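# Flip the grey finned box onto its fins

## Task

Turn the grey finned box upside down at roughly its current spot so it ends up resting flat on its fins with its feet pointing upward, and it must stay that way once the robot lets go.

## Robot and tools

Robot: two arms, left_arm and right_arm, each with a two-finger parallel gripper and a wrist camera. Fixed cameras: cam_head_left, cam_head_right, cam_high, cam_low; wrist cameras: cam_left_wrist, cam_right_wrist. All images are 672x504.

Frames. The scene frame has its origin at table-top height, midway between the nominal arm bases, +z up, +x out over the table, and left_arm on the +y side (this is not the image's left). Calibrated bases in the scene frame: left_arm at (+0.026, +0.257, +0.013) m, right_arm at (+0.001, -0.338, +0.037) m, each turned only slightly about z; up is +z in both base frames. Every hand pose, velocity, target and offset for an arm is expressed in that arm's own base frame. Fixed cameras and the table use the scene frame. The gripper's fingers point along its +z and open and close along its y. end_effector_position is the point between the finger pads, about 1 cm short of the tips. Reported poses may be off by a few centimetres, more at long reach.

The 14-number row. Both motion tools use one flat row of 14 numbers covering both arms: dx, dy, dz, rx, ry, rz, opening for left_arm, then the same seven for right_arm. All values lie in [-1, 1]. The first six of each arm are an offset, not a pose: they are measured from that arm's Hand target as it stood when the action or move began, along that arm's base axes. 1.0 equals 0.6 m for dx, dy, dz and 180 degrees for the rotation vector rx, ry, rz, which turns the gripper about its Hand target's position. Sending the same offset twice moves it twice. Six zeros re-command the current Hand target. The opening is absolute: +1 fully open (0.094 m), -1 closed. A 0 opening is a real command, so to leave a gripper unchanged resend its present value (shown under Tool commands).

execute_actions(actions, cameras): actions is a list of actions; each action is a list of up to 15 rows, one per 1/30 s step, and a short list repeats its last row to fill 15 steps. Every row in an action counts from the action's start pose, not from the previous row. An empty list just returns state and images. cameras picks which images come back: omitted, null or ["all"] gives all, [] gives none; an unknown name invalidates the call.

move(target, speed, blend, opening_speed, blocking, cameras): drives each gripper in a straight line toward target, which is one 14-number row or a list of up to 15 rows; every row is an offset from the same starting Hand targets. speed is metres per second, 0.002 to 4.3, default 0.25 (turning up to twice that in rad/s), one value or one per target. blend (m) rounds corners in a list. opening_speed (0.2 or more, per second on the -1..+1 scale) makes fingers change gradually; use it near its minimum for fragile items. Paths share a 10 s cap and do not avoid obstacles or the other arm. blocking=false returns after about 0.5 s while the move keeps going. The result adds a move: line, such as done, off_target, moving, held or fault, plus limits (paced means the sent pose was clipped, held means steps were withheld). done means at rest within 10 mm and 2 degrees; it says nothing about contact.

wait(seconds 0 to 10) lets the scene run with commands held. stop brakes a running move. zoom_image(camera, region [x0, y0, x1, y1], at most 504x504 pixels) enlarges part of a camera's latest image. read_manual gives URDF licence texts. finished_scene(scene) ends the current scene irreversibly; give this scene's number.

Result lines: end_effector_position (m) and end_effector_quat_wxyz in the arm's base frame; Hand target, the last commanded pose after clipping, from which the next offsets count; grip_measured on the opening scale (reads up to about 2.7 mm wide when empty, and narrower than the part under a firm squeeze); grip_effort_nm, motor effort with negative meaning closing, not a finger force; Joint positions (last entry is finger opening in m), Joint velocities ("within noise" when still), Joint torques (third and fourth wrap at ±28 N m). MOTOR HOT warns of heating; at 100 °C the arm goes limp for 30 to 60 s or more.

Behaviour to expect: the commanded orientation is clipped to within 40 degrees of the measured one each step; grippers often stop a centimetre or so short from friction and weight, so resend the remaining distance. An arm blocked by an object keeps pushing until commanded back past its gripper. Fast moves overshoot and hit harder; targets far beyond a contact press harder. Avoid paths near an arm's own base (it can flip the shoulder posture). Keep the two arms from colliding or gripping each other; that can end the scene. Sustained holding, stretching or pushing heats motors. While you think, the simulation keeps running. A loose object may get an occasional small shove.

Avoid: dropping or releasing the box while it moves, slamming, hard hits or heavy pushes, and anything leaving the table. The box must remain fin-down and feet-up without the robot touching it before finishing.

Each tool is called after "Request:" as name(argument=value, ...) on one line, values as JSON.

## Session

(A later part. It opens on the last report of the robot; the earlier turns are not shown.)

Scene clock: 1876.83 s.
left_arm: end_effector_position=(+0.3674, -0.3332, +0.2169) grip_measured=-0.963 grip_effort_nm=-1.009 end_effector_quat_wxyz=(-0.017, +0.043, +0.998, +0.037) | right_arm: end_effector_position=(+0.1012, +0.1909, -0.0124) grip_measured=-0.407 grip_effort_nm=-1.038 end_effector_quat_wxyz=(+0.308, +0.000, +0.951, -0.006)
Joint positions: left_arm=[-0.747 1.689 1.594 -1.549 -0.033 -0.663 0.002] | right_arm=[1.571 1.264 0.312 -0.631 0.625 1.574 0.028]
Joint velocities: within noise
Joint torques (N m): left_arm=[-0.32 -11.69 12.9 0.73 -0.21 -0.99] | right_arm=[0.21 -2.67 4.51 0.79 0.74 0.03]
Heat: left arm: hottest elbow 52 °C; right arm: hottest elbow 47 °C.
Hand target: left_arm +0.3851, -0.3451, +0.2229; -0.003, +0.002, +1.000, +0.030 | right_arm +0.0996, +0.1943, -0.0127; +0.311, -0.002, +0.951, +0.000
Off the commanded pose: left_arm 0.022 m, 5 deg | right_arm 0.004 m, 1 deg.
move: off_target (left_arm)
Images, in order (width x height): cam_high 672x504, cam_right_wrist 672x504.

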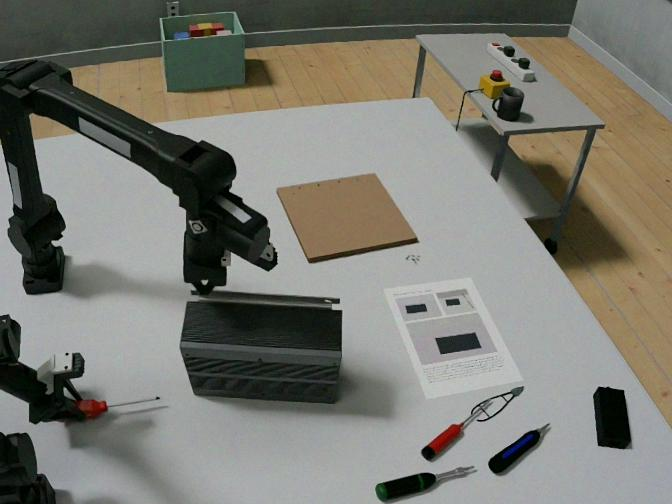

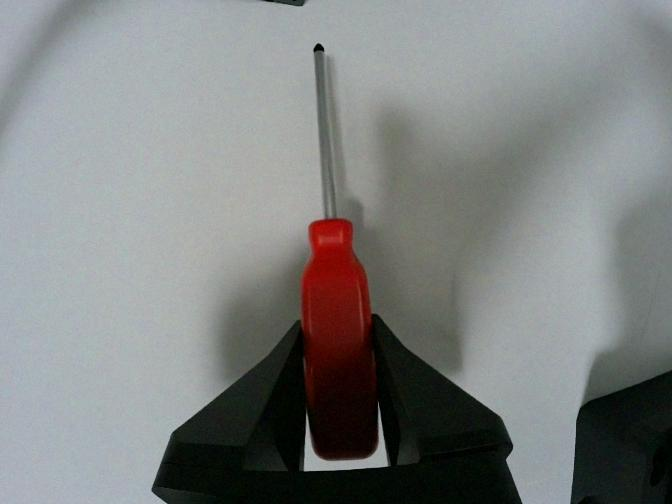

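Request:
move(target=[[0,0,0,0,0,0,-1,0,0,-0.014,0,0.03,0,-0.6],[0,0,0,0,0,0,-0.7,0,0,-0.014,0,0.03,0,-0.1],[0,0,0.12,0,0,0,-0.7,-0.05,-0.05,0.2,0,0.03,0,0]], speed=[0.06,0.06,0.12], opening_speed=0.4)

Scene clock: 1888.37 s.
left_arm: end_effector_position=(+0.3772, -0.3413, +0.2779) grip_measured=-0.703 grip_effort_nm=0.159 end_effector_quat_wxyz=(+0.000, +0.010, +1.000, +0.025) | right_arm: end_effector_position=(+0.0741, +0.1489, +0.0909) grip_measured=-0.002 grip_effort_nm=0.066 end_effector_quat_wxyz=(+0.268, -0.005, +0.963, -0.024)
Joint positions: left_arm=[-0.747 1.694 1.761 -1.671 -0.038 -0.728 0.014] | right_arm=[1.668 0.81 0.434 -1.304 0.536 1.687 0.047]
Joint velocities: within noise
Joint torques (N m): left_arm=[-0.44 -14.27 12 0.2 -0.14 -0.32] | right_arm=[1.32 -0.44 10.44 -0.06 0.31 0]
Heat: left arm: hottest elbow 54 °C; right arm: hottest elbow 45 °C.
Hand target: left_arm +0.3851, -0.3451, +0.2947; -0.003, +0.002, +1.000, +0.030 | right_arm +0.0696, +0.1643, +0.1073; +0.266, -0.002, +0.964, +0.000
Off the commanded pose: left_arm 0.019 m, 1 deg | right_arm 0.023 m, 3 deg.
joint sent to its limit (left arm) — joint 4 (wrist pitch), lower limit. The joint targets are off in orientation, not in position.
move: off_target (left_arm, right_arm); target 2's new opening was sent with left_arm's hand 0.022 m and 5 deg from that target; target 3's new opening was sent with right_arm's hand 0.023 m and 3 deg from that target

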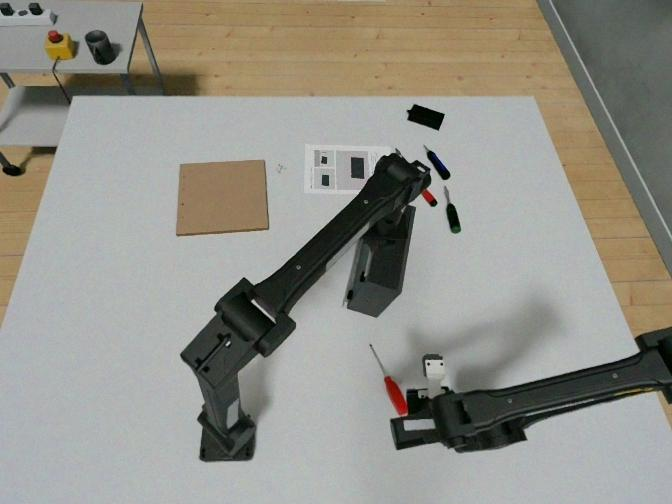

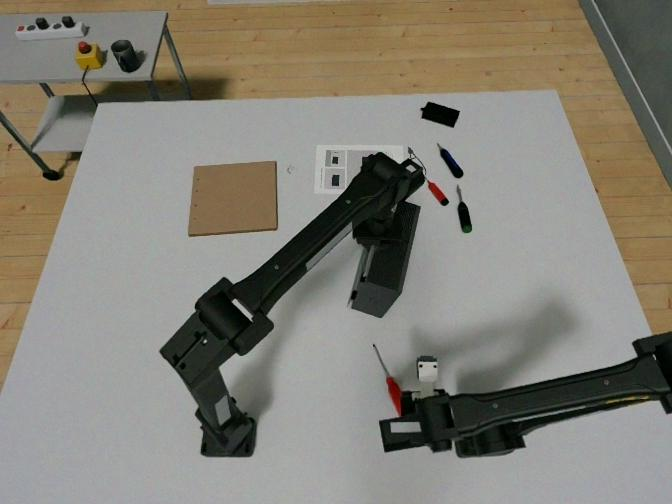

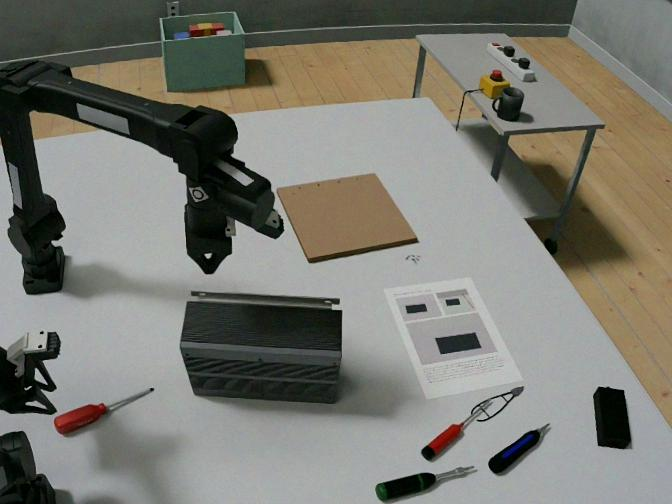

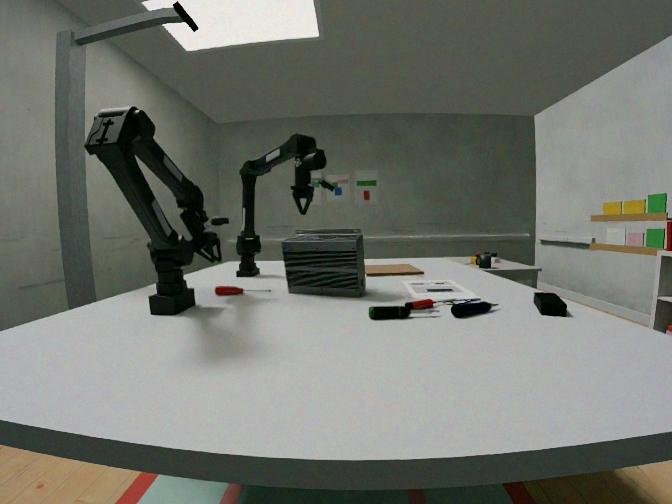

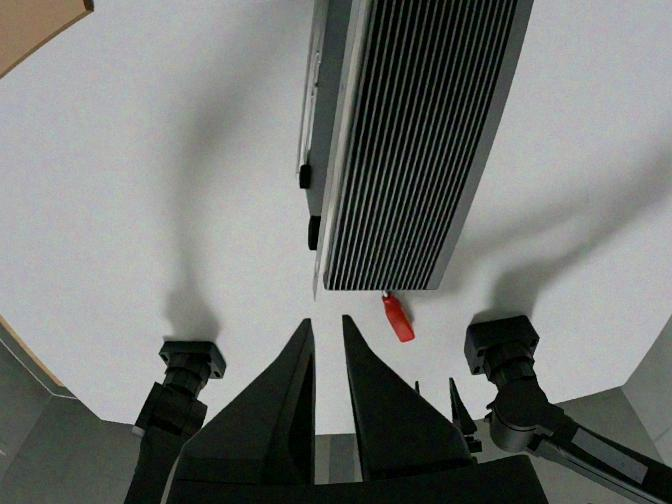

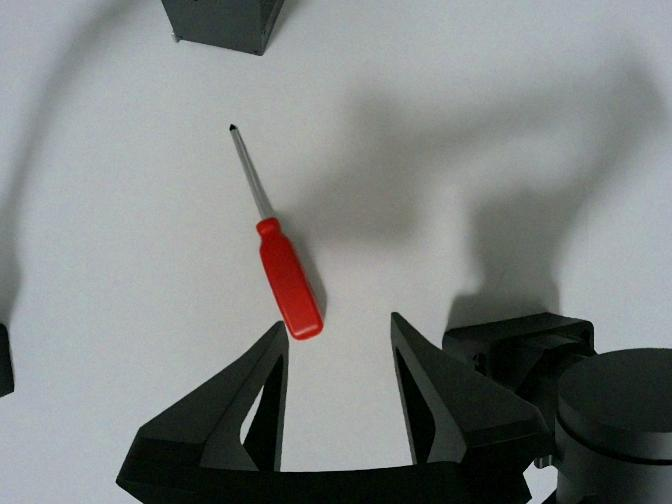

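Request:
move(target=[[0,0.1,0.0,0,0,0,-0.7,0,0.0,0.32,0,0.05,0,-0.4],[0,0.72,-0.06,0,0,0,-0.7,0.6,0.12,0.34,0,0.1716,0,-0.4]], speed=0.3)

Scene clock: 1907.30 s.
left_arm: end_effector_position=(+0.3802, +0.0849, +0.2585) grip_measured=-0.703 grip_effort_nm=0.154 end_effector_quat_wxyz=(-0.008, -0.003, +0.999, +0.031) | right_arm: end_effector_position=(+0.4201, +0.2353, +0.2945) grip_measured=-0.398 grip_effort_nm=-0.095 end_effector_quat_wxyz=(-0.008, -0.002, +1.000, -0.006)
Joint positions: left_arm=[0.193 1.359 1.33 -1.546 -0.063 0.187 0.014] | right_arm=[0.512 1.614 1.704 -1.681 0.003 0.508 0.028]
Joint velocities: within noise
Joint torques (N m): left_arm=[-0.38 -8.59 9.1 1.03 0.17 -0.09] | right_arm=[-1.67 -12.57 11.23 0.23 -0.11 -0.15]
Heat: left arm: hottest elbow 54 °C; right arm: hottest elbow 46 °C.
Hand target: left_arm +0.3850, +0.0869, +0.2587; -0.003, +0.002, +1.000, +0.030 | right_arm +0.4297, +0.2362, +0.3114; -0.001, -0.002, +1.000, +0.000
Off the commanded pose: left_arm 0.005 m, 1 deg | right_arm 0.019 m, 1 deg.
joint sent to its limit (right arm) — joint 4 (wrist pitch), lower limit. The joint targets still meet the commanded pose.
move: off_target (right_arm)

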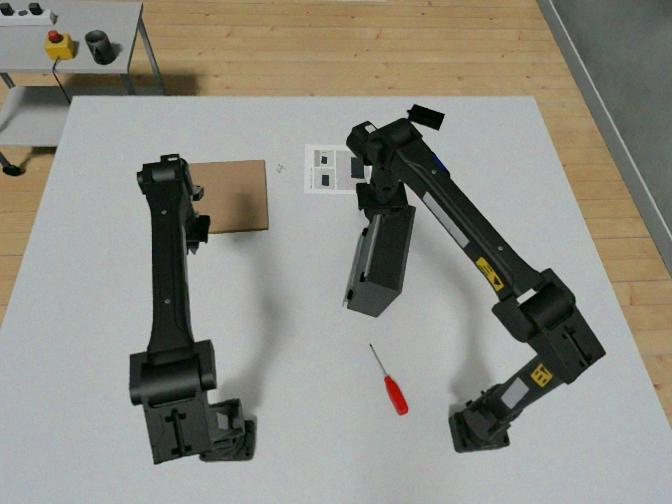

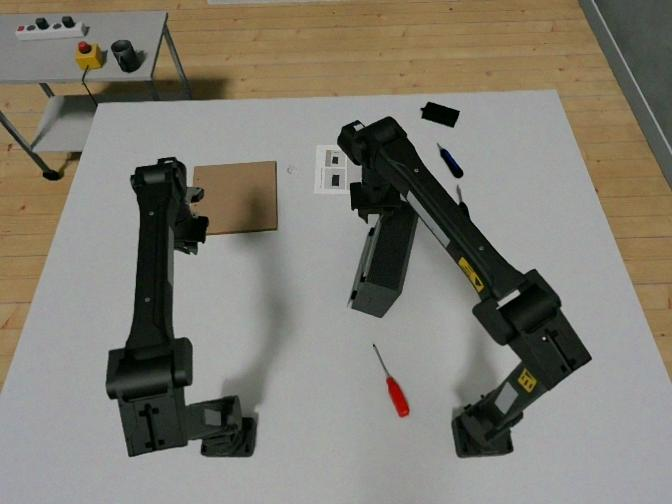

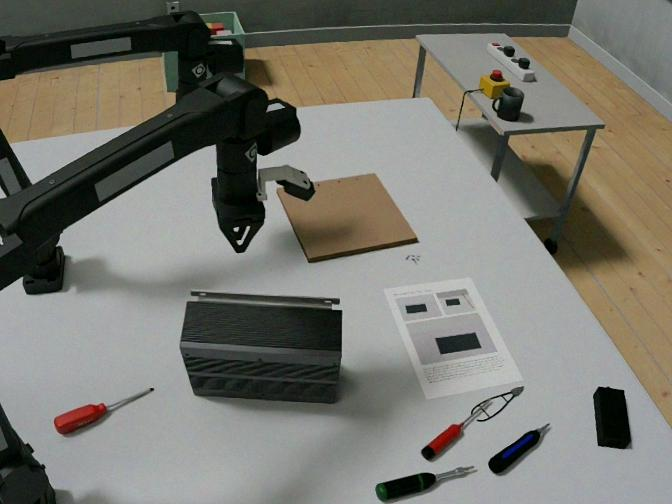

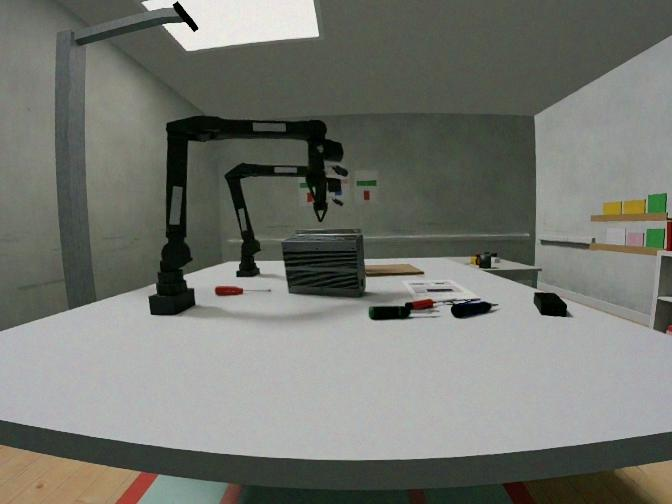

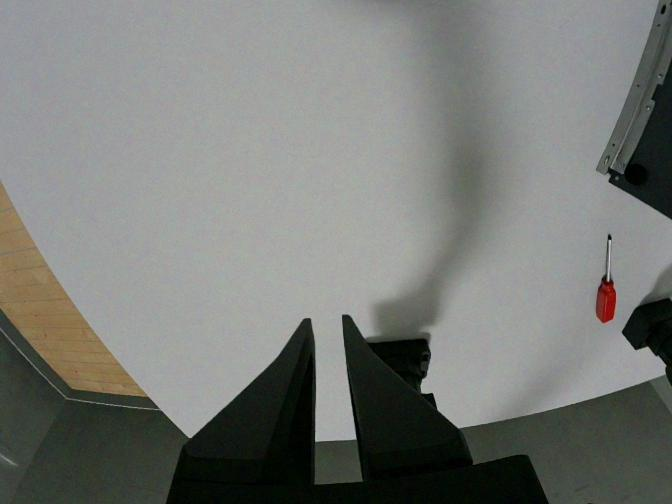

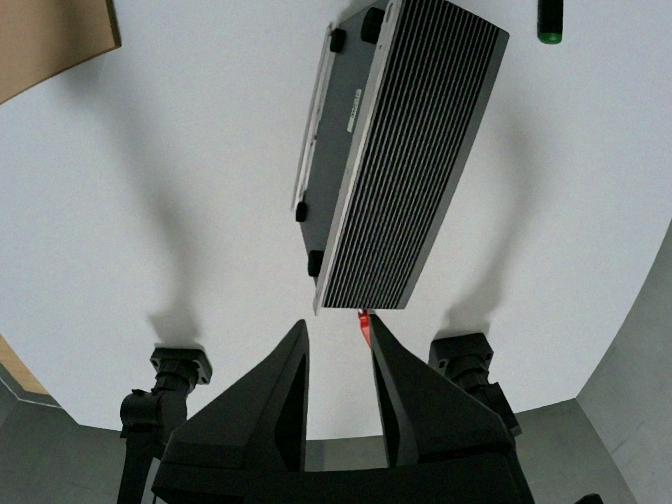

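Request:
move(target=[0,0,0,0,0,0,-0.7,0.017,-0.012,-0.105,0.0443,-0.006,-0.0888,-0.4], speed=0.15, cameras=["cam_high","cam_right_wrist","cam_left_wrist"])

Request:
zoom_image(camera="cam_right_wrist", region=[200, 180, 450, 430])

Scene clock: 1936.83 s.
left_arm: end_effector_position=(+0.3803, +0.0850, +0.2585) grip_measured=-0.703 grip_effort_nm=0.159 end_effector_quat_wxyz=(-0.008, -0.003, +0.999, +0.031) | right_arm: end_effector_position=(+0.4355, +0.2335, +0.2399) grip_measured=-0.398 grip_effort_nm=-0.100 end_effector_quat_wxyz=(-0.002, +0.127, +0.990, +0.060)
Joint positions: left_arm=[0.193 1.359 1.33 -1.546 -0.063 0.188 0.014] | right_arm=[0.457 1.59 1.529 -1.446 -0.103 0.715 0.028]
Joint velocities: within noise
Joint torques (N m): left_arm=[-0.38 -8.47 9.09 1.03 0.17 -0.06] | right_arm=[-1.96 -14.92 7.97 1.02 -0.18 0.04]
Heat: left arm: hottest elbow 51 °C; right arm: hottest elbow 46 °C.
Hand target: left_arm +0.3850, +0.0870, +0.2587; -0.003, +0.002, +1.000, +0.030 | right_arm +0.4398, +0.2289, +0.2483; +0.009, +0.137, +0.988, +0.070
Off the commanded pose: left_arm 0.005 m, 1 deg | right_arm 0.011 m, 2 deg.
move: off_target (right_arm)
Images, in order (width x height): cam_high 672x504, cam_left_wrist 672x504, cam_right_wrist 672x504.

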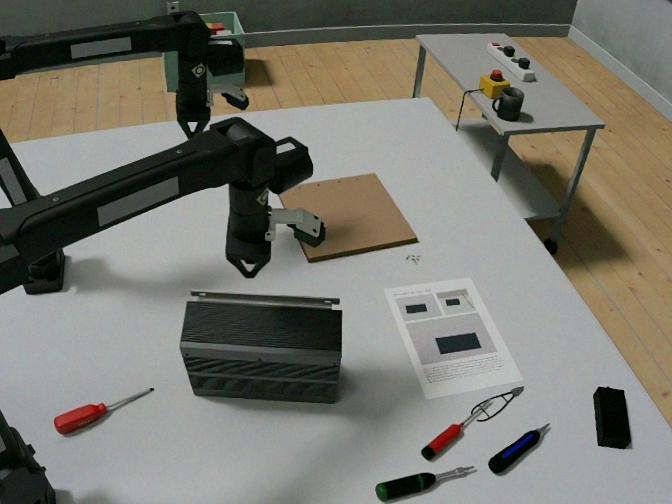

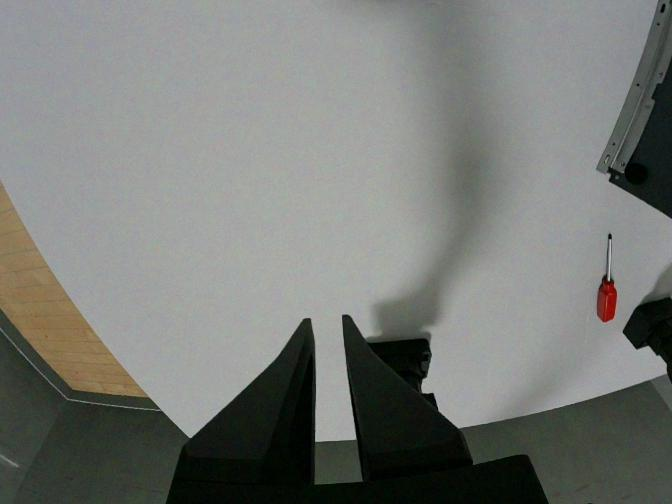

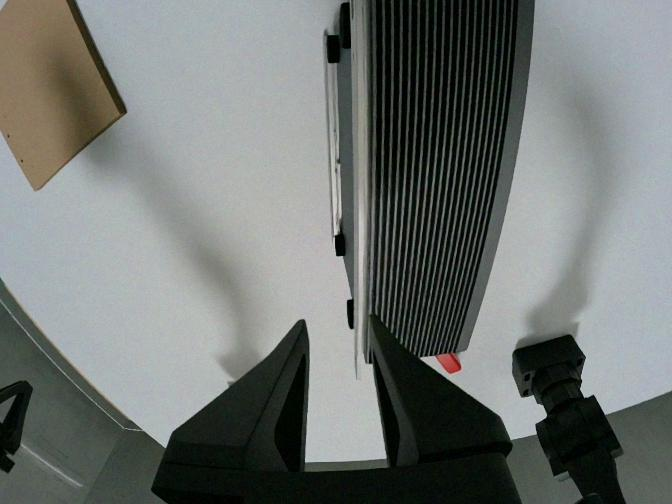

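Scaled by 2.016 from the camera's 672x504 image, which has a finer 960x720 frame.

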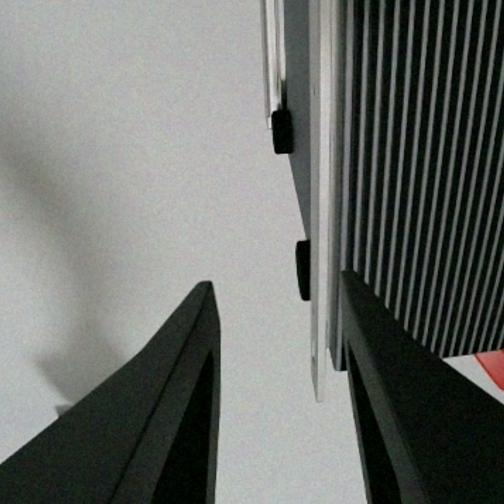

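Request:
move(target=[[0,0,0,0,0,0,-0.7,0.05,-0.037,0,0,0,0,-0.4],[0,0,0,0,0,0,-0.7,0.05,-0.037,-0.055,0,0,0,-0.4]], speed=0.08, cameras=["cam_right_wrist","cam_high"])

Request:
zoom_image(camera="cam_right_wrist", region=[200, 180, 450, 430])

Scene clock: 1947.10 s.
left_arm: end_effector_position=(+0.3803, +0.0850, +0.2585) grip_measured=-0.703 grip_effort_nm=0.154 end_effector_quat_wxyz=(-0.008, -0.003, +0.999, +0.031) | right_arm: end_effector_position=(+0.4637, +0.2089, +0.2189) grip_measured=-0.398 grip_effort_nm=-0.095 end_effector_quat_wxyz=(+0.008, +0.137, +0.988, +0.067)
Joint positions: left_arm=[0.193 1.359 1.33 -1.546 -0.063 0.188 0.014] | right_arm=[0.388 1.622 1.511 -1.379 -0.109 0.667 0.028]
Joint velocities: within noise
Joint torques (N m): left_arm=[-0.5 -8.59 9.1 0.99 0.15 -0.07] | right_arm=[-1.32 -11.93 8.12 1.05 -0.23 -0.17]
Heat: left arm: hottest elbow 50 °C; right arm: hottest elbow 46 °C.
Hand target: left_arm +0.3850, +0.0870, +0.2587; -0.003, +0.001, +1.000, +0.030 | right_arm +0.4698, +0.2069, +0.2154; +0.009, +0.137, +0.988, +0.070
Off the commanded pose: left_arm 0.005 m, 1 deg | right_arm 0.008 m, 0 deg.
move: done
Images, in order (width x height): cam_high 672x504, cam_right_wrist 672x504.

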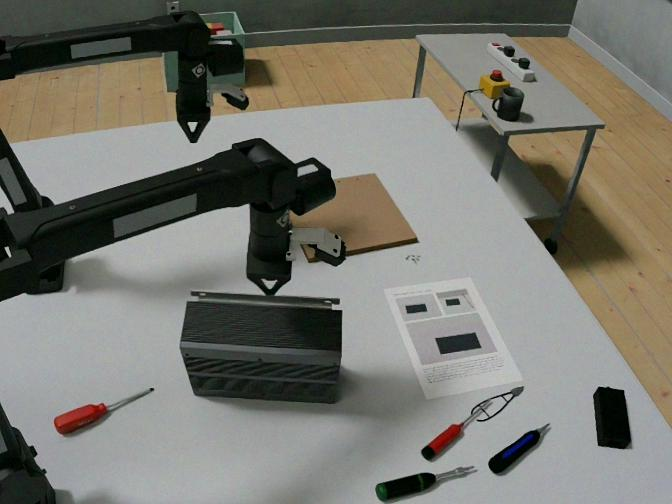

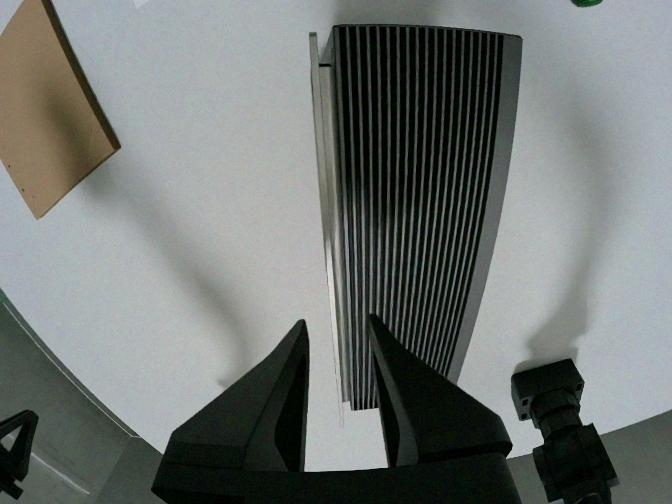

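Scaled by 2.016 from the camera's 672x504 image, which has a finer 960x720 frame.

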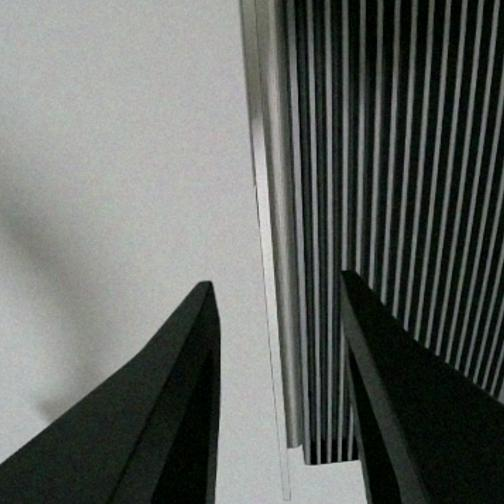

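Request:
move(target=[0,0,0,0,0,0,-0.7,0,0.004,-0.046,0,0,0.01,-0.4], speed=0.05, cameras=["cam_right_wrist","cam_high"])

Request:
zoom_image(camera="cam_high", region=[170, 220, 370, 420])

Scene clock: 1952.93 s.
left_arm: end_effector_position=(+0.3803, +0.0850, +0.2585) grip_measured=-0.703 grip_effort_nm=0.159 end_effector_quat_wxyz=(-0.008, -0.003, +0.999, +0.031) | right_arm: end_effector_position=(+0.4645, +0.2097, +0.1907) grip_measured=-0.398 grip_effort_nm=-0.090 end_effector_quat_wxyz=(+0.006, +0.123, +0.990, +0.067)
Joint positions: left_arm=[0.193 1.359 1.33 -1.546 -0.063 0.188 0.014] | right_arm=[0.388 1.638 1.456 -1.313 -0.111 0.64 0.028]
Joint velocities: within noise
Joint torques (N m): left_arm=[-0.44 -8.47 9.13 1.02 0.16 -0.07] | right_arm=[-0.73 -12.69 8.01 1.05 -0.19 -0.14]
Heat: left arm: hottest elbow 50 °C; right arm: hottest elbow 46 °C.
Hand target: left_arm +0.3850, +0.0870, +0.2587; -0.003, +0.001, +1.000, +0.030 | right_arm +0.4697, +0.2092, +0.1876; +0.008, +0.121, +0.990, +0.070
Off the commanded pose: left_arm 0.005 m, 1 deg | right_arm 0.006 m, 0 deg.
move: done
Images, in order (width x height): cam_high 672x504, cam_right_wrist 672x504.

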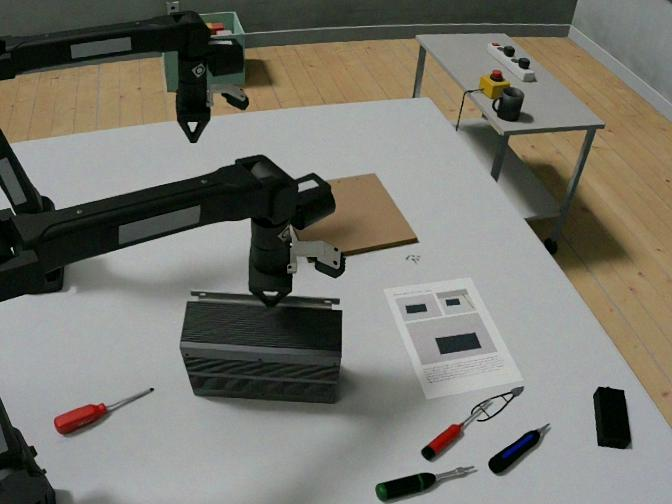

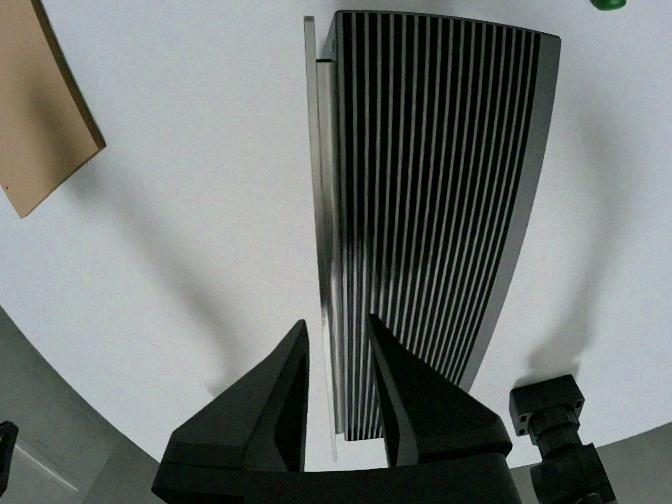

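Scaled by 2.520.

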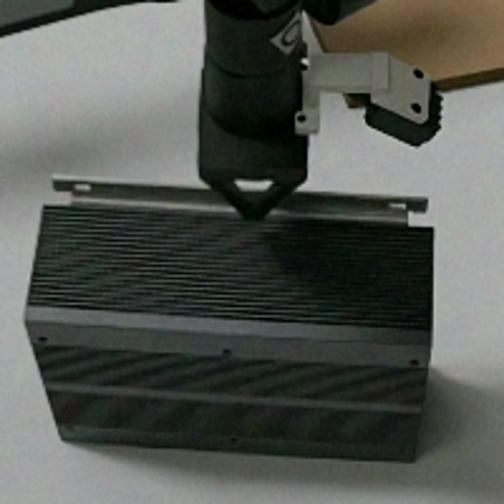

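Request:
move(target=[[0,0,0,0,0,0,-0.7,0,0.005,-0.007,0,0,0,-0.4],[0,0,0,0,0,0,-0.7,0,0.005,-0.007,0,0,0,-1]], speed=0.05, opening_speed=0.5, cameras=["cam_right_wrist"])

Request:
zoom_image(camera="cam_right_wrist", region=[200, 180, 450, 430])

Scene clock: 1962.10 s.
left_arm: end_effector_position=(+0.3803, +0.0850, +0.2585) grip_measured=-0.703 grip_effort_nm=0.154 end_effector_quat_wxyz=(-0.008, -0.003, +0.999, +0.031) | right_arm: end_effector_position=(+0.4672, +0.2125, +0.1885) grip_measured=-0.963 grip_effort_nm=-0.989 end_effector_quat_wxyz=(+0.009, +0.123, +0.990, +0.074)
Joint positions: left_arm=[0.193 1.359 1.33 -1.546 -0.063 0.188 0.014] | right_arm=[0.388 1.64 1.452 -1.293 -0.12 0.641 0.002]
Joint velocities: within noise
Joint torques (N m): left_arm=[-0.32 -8.59 9.1 1.05 0.16 -0.07] | right_arm=[-0.62 -12.86 7.97 0.73 0.2 -0.11]
Heat: left arm: hottest elbow 49 °C; right arm: hottest elbow 45 °C.
Hand target: left_arm +0.3850, +0.0870, +0.2587; -0.003, +0.001, +1.000, +0.030 | right_arm +0.4698, +0.2123, +0.1835; +0.008, +0.121, +0.990, +0.070
Off the commanded pose: left_arm 0.005 m, 1 deg | right_arm 0.006 m, 1 deg.
move: done
Images, in order (width x height): cam_right_wrist 672x504.

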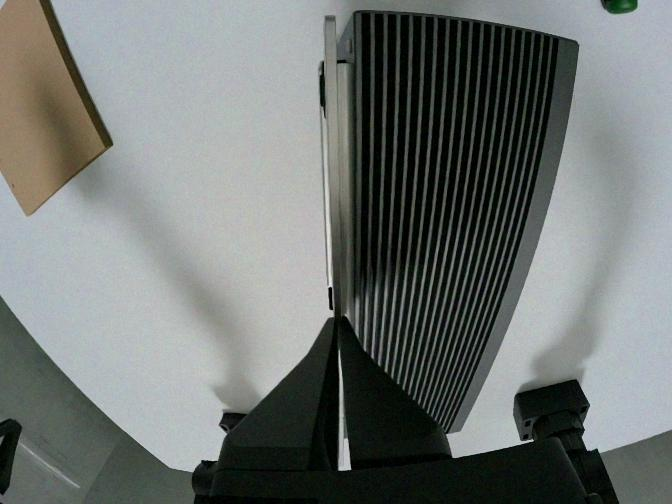

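Scaled by 2.016 from the camera's 672x504 image, which has a finer 960x720 frame.

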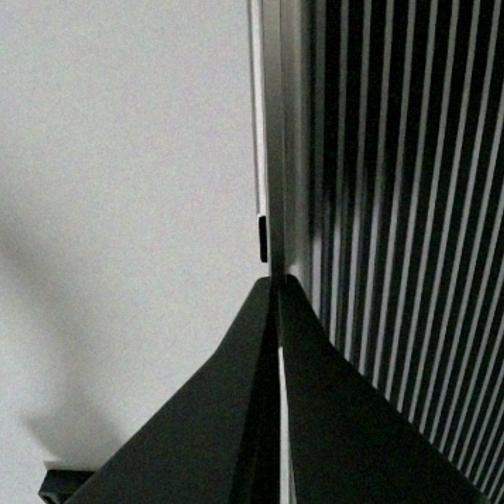

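Request:
move(target=[[0,0,0,0,0,0,-0.7,-0.016,-0.07,0.008,0.055,-0.014,0,-1],[0,0,0,0,0,0,-0.7,-0.035,-0.135,0.0,0.113,-0.029,0,-1]], speed=0.05)

Scene clock: 2006.97 s.
left_arm: end_effector_position=(+0.3803, +0.0850, +0.2585) grip_measured=-0.703 grip_effort_nm=0.159 end_effector_quat_wxyz=(-0.008, -0.003, +0.999, +0.031) | right_arm: end_effector_position=(+0.4415, +0.1358, +0.1936) grip_measured=-0.967 grip_effort_nm=-1.038 end_effector_quat_wxyz=(+0.025, +0.122, +0.960, +0.250)
Joint positions: left_arm=[0.193 1.359 1.33 -1.546 -0.063 0.188 0.014] | right_arm=[0.129 1.449 1.189 -1.12 -0.474 0.428 0.002]
Joint velocities: within noise
Joint torques (N m): left_arm=[-0.44 -8.53 9.1 1.05 0.16 -0.06] | right_arm=[-1.55 -9.05 7.24 2.03 -0.15 -0.29]
Heat: left arm: hottest elbow 48 °C; right arm: hottest elbow 45 °C.
Hand target: left_arm +0.3850, +0.0870, +0.2587; -0.003, +0.001, +1.000, +0.030 | right_arm +0.4489, +0.1312, +0.1835; +0.031, +0.118, +0.961, +0.249
Off the commanded pose: left_arm 0.005 m, 1 deg | right_arm 0.013 m, 1 deg.
move: off_target (right_arm)

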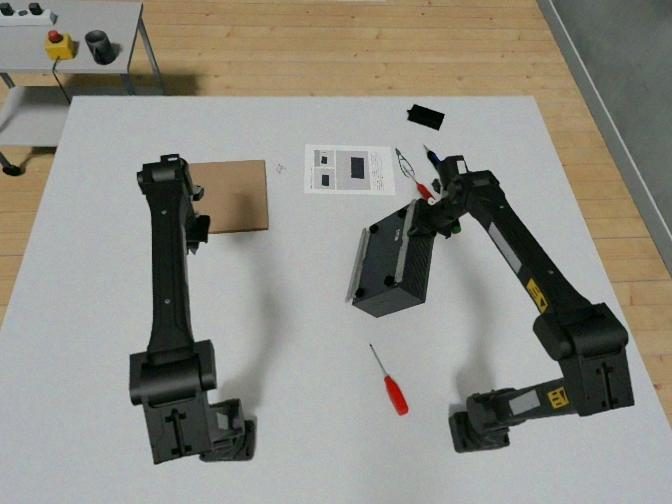

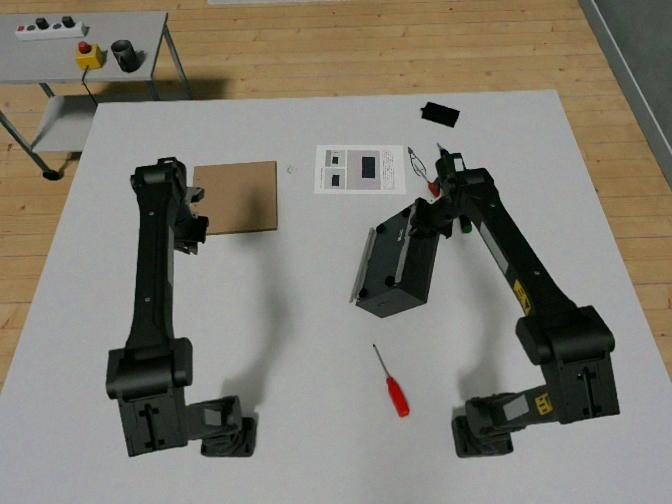

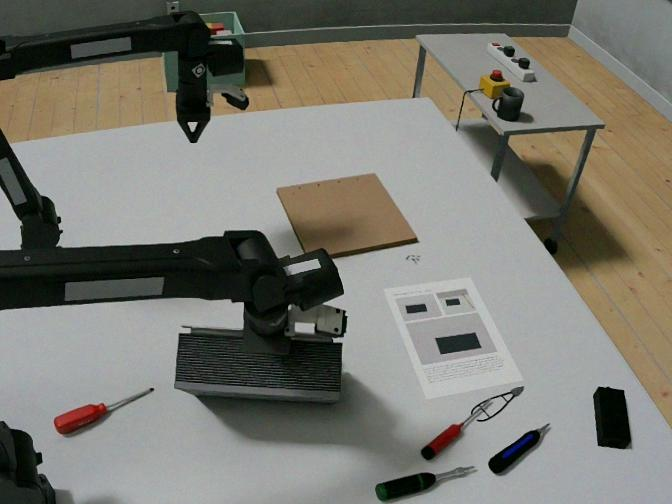

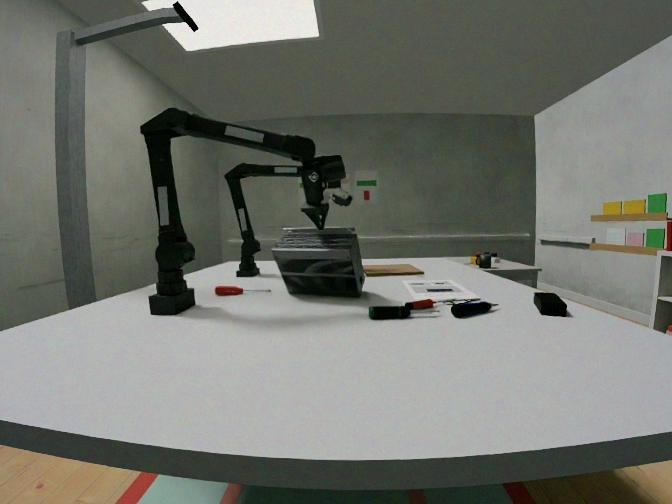

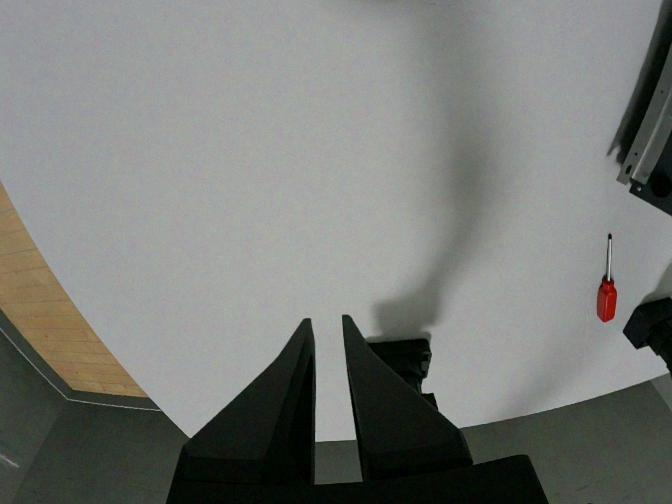

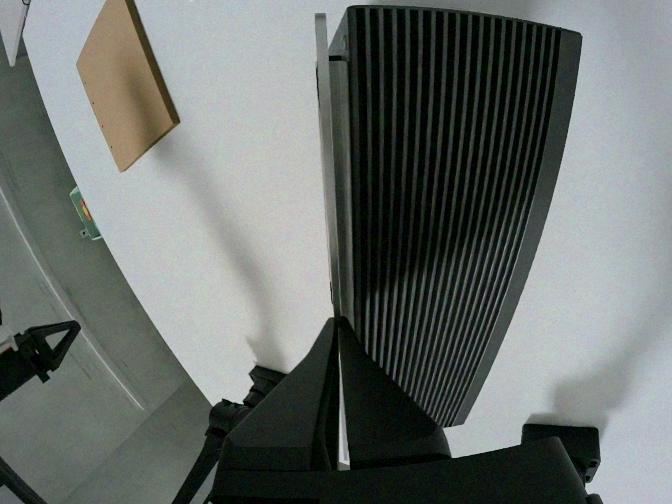

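Request:
move(target=[[0,0,0,0,0,0,-0.7,-0.003,0.006,-0.005,0.054,-0.014,0,-1],[0,0,0,0,0,0,-0.7,-0.012,-0.005,-0.03,0.108,-0.028,0,-1]], speed=0.04, cameras=["cam_high","cam_low","cam_head_left"])

Scene clock: 2017.10 s.
left_arm: end_effector_position=(+0.3803, +0.0850, +0.2585) grip_measured=-0.703 grip_effort_nm=0.159 end_effector_quat_wxyz=(-0.008, -0.003, +0.999, +0.031) | right_arm: end_effector_position=(+0.4398, +0.1328, +0.1917) grip_measured=-0.968 grip_effort_nm=-1.043 end_effector_quat_wxyz=(+0.059, +0.110, +0.898, +0.423)
Joint positions: left_arm=[0.193 1.359 1.33 -1.546 -0.063 0.188 0.014] | right_arm=[0.013 1.411 1.025 -0.867 -0.838 0.398 0.002]
Joint velocities: within noise
Joint torques (N m): left_arm=[-0.44 -8.76 9.05 1.02 0.16 -0.06] | right_arm=[-1.26 -6.53 5.94 2.18 0.19 -0.39]
Heat: left arm: hottest elbow 48 °C; right arm: hottest elbow 44 °C.
Hand target: left_arm +0.3850, +0.0870, +0.2587; -0.003, +0.001, +1.000, +0.030 | right_arm +0.4416, +0.1282, +0.1654; +0.053, +0.110, +0.903, +0.412
Off the commanded pose: left_arm 0.005 m, 1 deg | right_arm 0.027 m, 2 deg.
move: off_target (right_arm)
Images, in order (width x height): cam_head_left 672x504, cam_high 672x504, cam_low 672x504.

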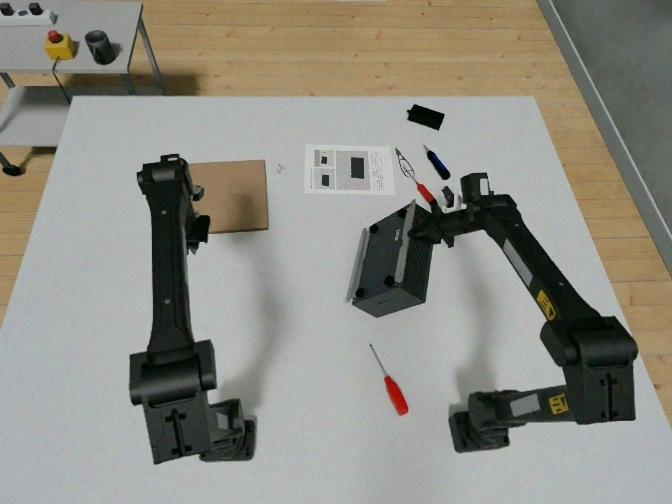

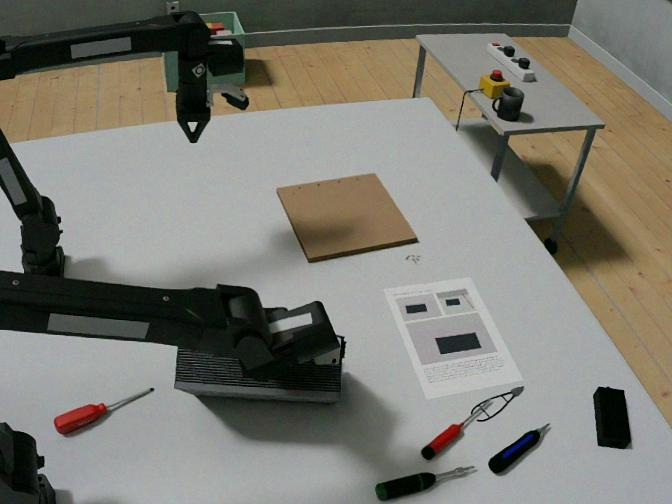

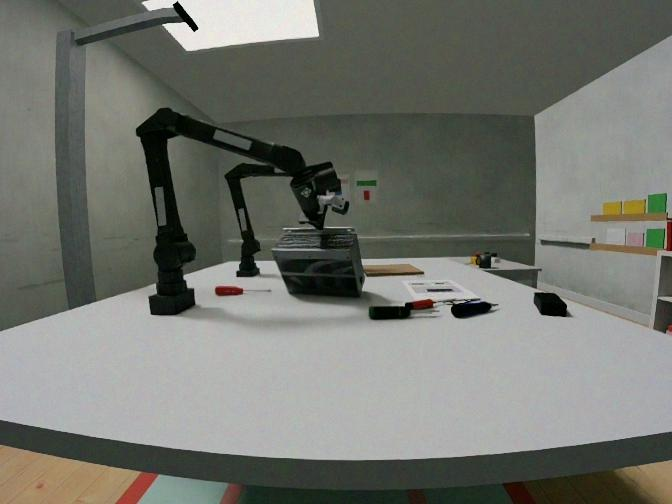

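Request:
move(target=[[0,0,0,0,0,0,-0.7,-0.019,-0.094,0.0,0.02,-0.005,0,-1]], speed=0.05, cameras=["cam_high","cam_low","cam_right_wrist"])

Scene clock: 2031.77 s.
left_arm: end_effector_position=(+0.3803, +0.0850, +0.2585) grip_measured=-0.703 grip_effort_nm=0.154 end_effector_quat_wxyz=(-0.008, -0.003, +0.999, +0.031) | right_arm: end_effector_position=(+0.4267, +0.0610, +0.1678) grip_measured=-0.968 grip_effort_nm=-1.043 end_effector_quat_wxyz=(+0.064, +0.122, +0.890, +0.435)
Joint positions: left_arm=[0.193 1.359 1.33 -1.546 -0.063 0.188 0.014] | right_arm=[-0.176 1.446 0.991 -0.98 -0.903 0.162 0.001]
Joint velocities: within noise
Joint torques (N m): left_arm=[-0.44 -8.41 9.11 1.01 0.15 -0.07] | right_arm=[1.61 -8.23 8.14 0.98 -1.14 -0.18]
Heat: left arm: hottest elbow 48 °C; right arm: hottest elbow 43 °C.
Hand target: left_arm +0.3850, +0.0870, +0.2587; -0.003, +0.001, +1.000, +0.030 | right_arm +0.4302, +0.0719, +0.1656; +0.056, +0.108, +0.889, +0.441
Off the commanded pose: left_arm 0.005 m, 1 deg | right_arm 0.012 m, 2 deg.
move: off_target (right_arm)
Images, in order (width x height): cam_high 672x504, cam_low 672x504, cam_right_wrist 672x504.

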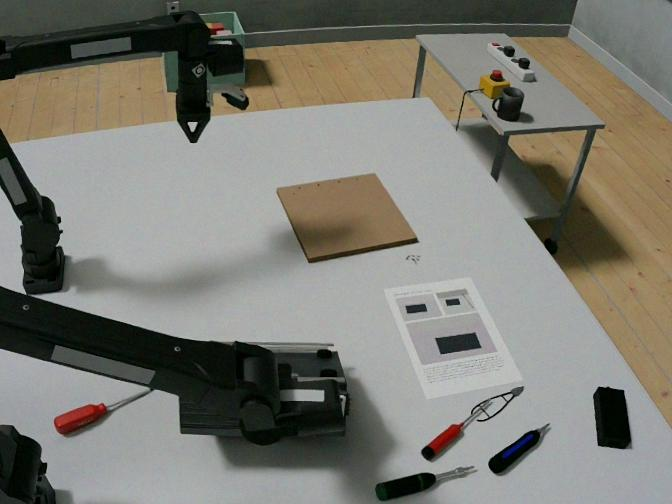

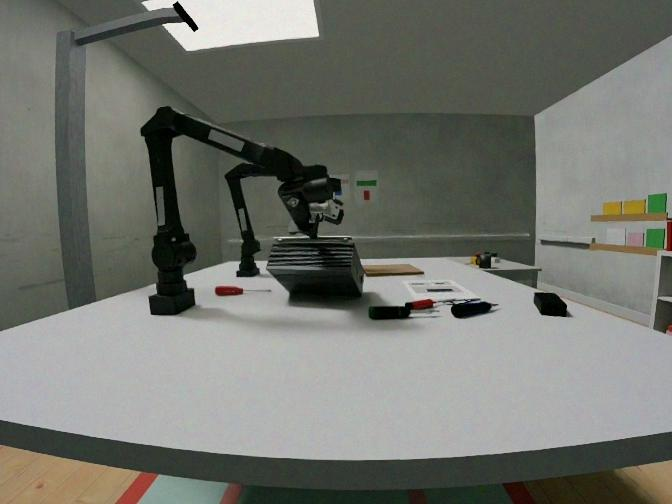

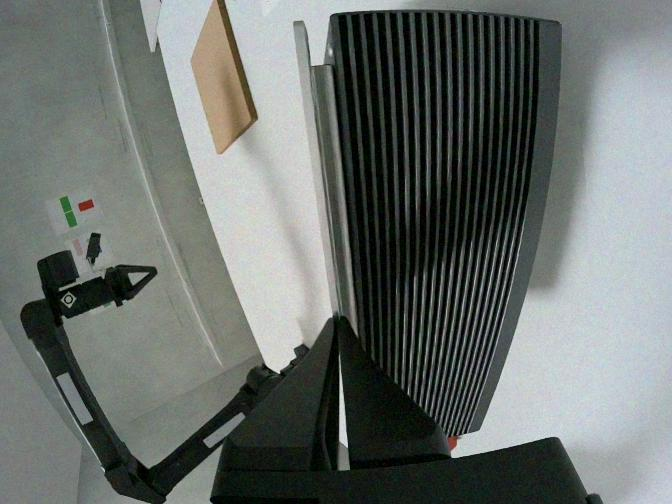

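Request:
move(target=[[0,0,0,0,0,0,-0.7,-0.01,-0.04,-0.08,0.05,-0.013,0,-1]], speed=0.05, cameras=["cam_high","cam_low","cam_right_wrist"])

Scene clock: 2037.53 s.
left_arm: end_effector_position=(+0.3803, +0.0850, +0.2585) grip_measured=-0.703 grip_effort_nm=0.154 end_effector_quat_wxyz=(-0.008, -0.003, +0.999, +0.031) | right_arm: end_effector_position=(+0.4089, +0.0437, +0.0921) grip_measured=-0.968 grip_effort_nm=-1.038 end_effector_quat_wxyz=(+0.039, +0.123, +0.859, +0.496)
Joint positions: left_arm=[0.193 1.359 1.33 -1.546 -0.063 0.188 0.014] | right_arm=[-0.261 1.62 0.897 -0.917 -1.039 -0.015 0.001]
Joint velocities: within noise
Joint torques (N m): left_arm=[-0.44 -8.59 9.09 1.01 0.14 -0.07] | right_arm=[0.03 -12.81 8.1 0.62 -2.56 -0.11]
Heat: left arm: hottest elbow 48 °C; right arm: hottest elbow 43 °C.
Hand target: left_arm +0.3850, +0.0870, +0.2587; -0.003, +0.001, +1.000, +0.030 | right_arm +0.4241, +0.0478, +0.1176; +0.066, +0.104, +0.850, +0.512
Off the commanded pose: left_arm 0.005 m, 1 deg | right_arm 0.030 m, 4 deg.
move: off_target (right_arm)
Images, in order (width x height): cam_high 672x504, cam_low 672x504, cam_right_wrist 672x504.

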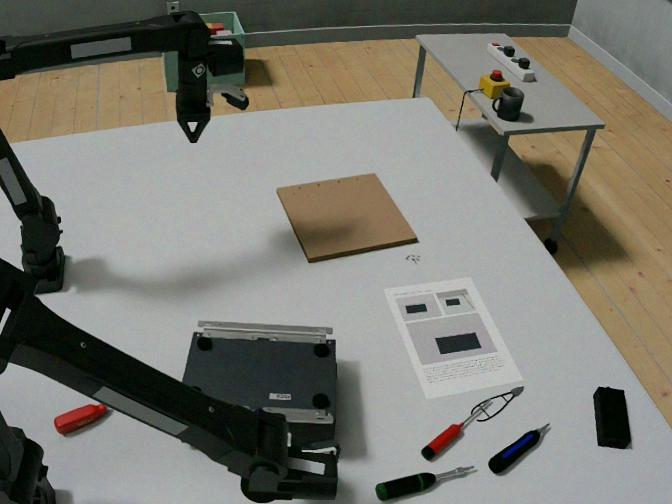

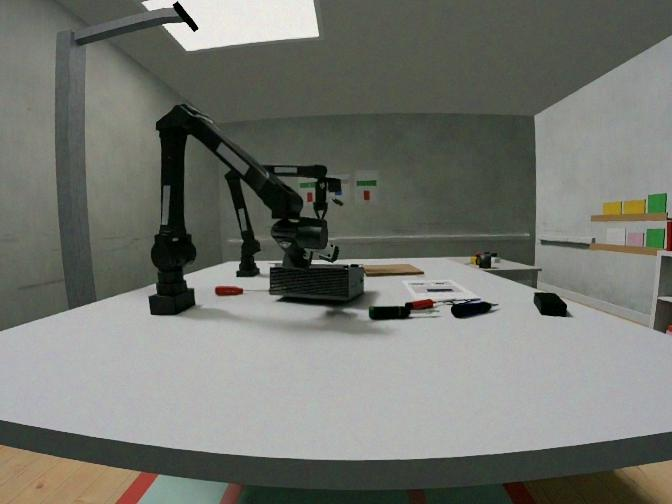

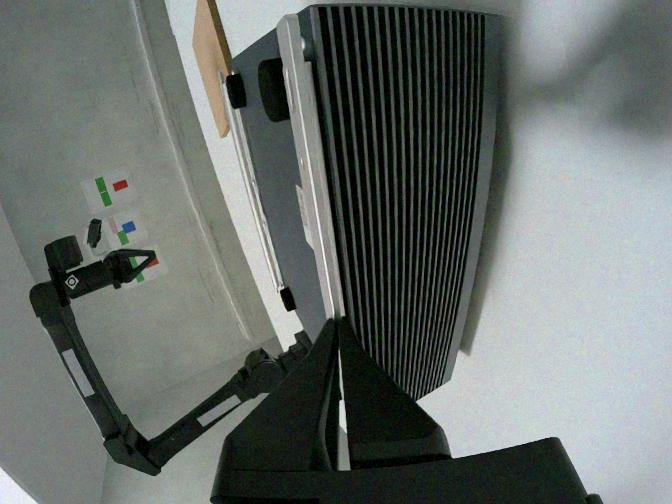

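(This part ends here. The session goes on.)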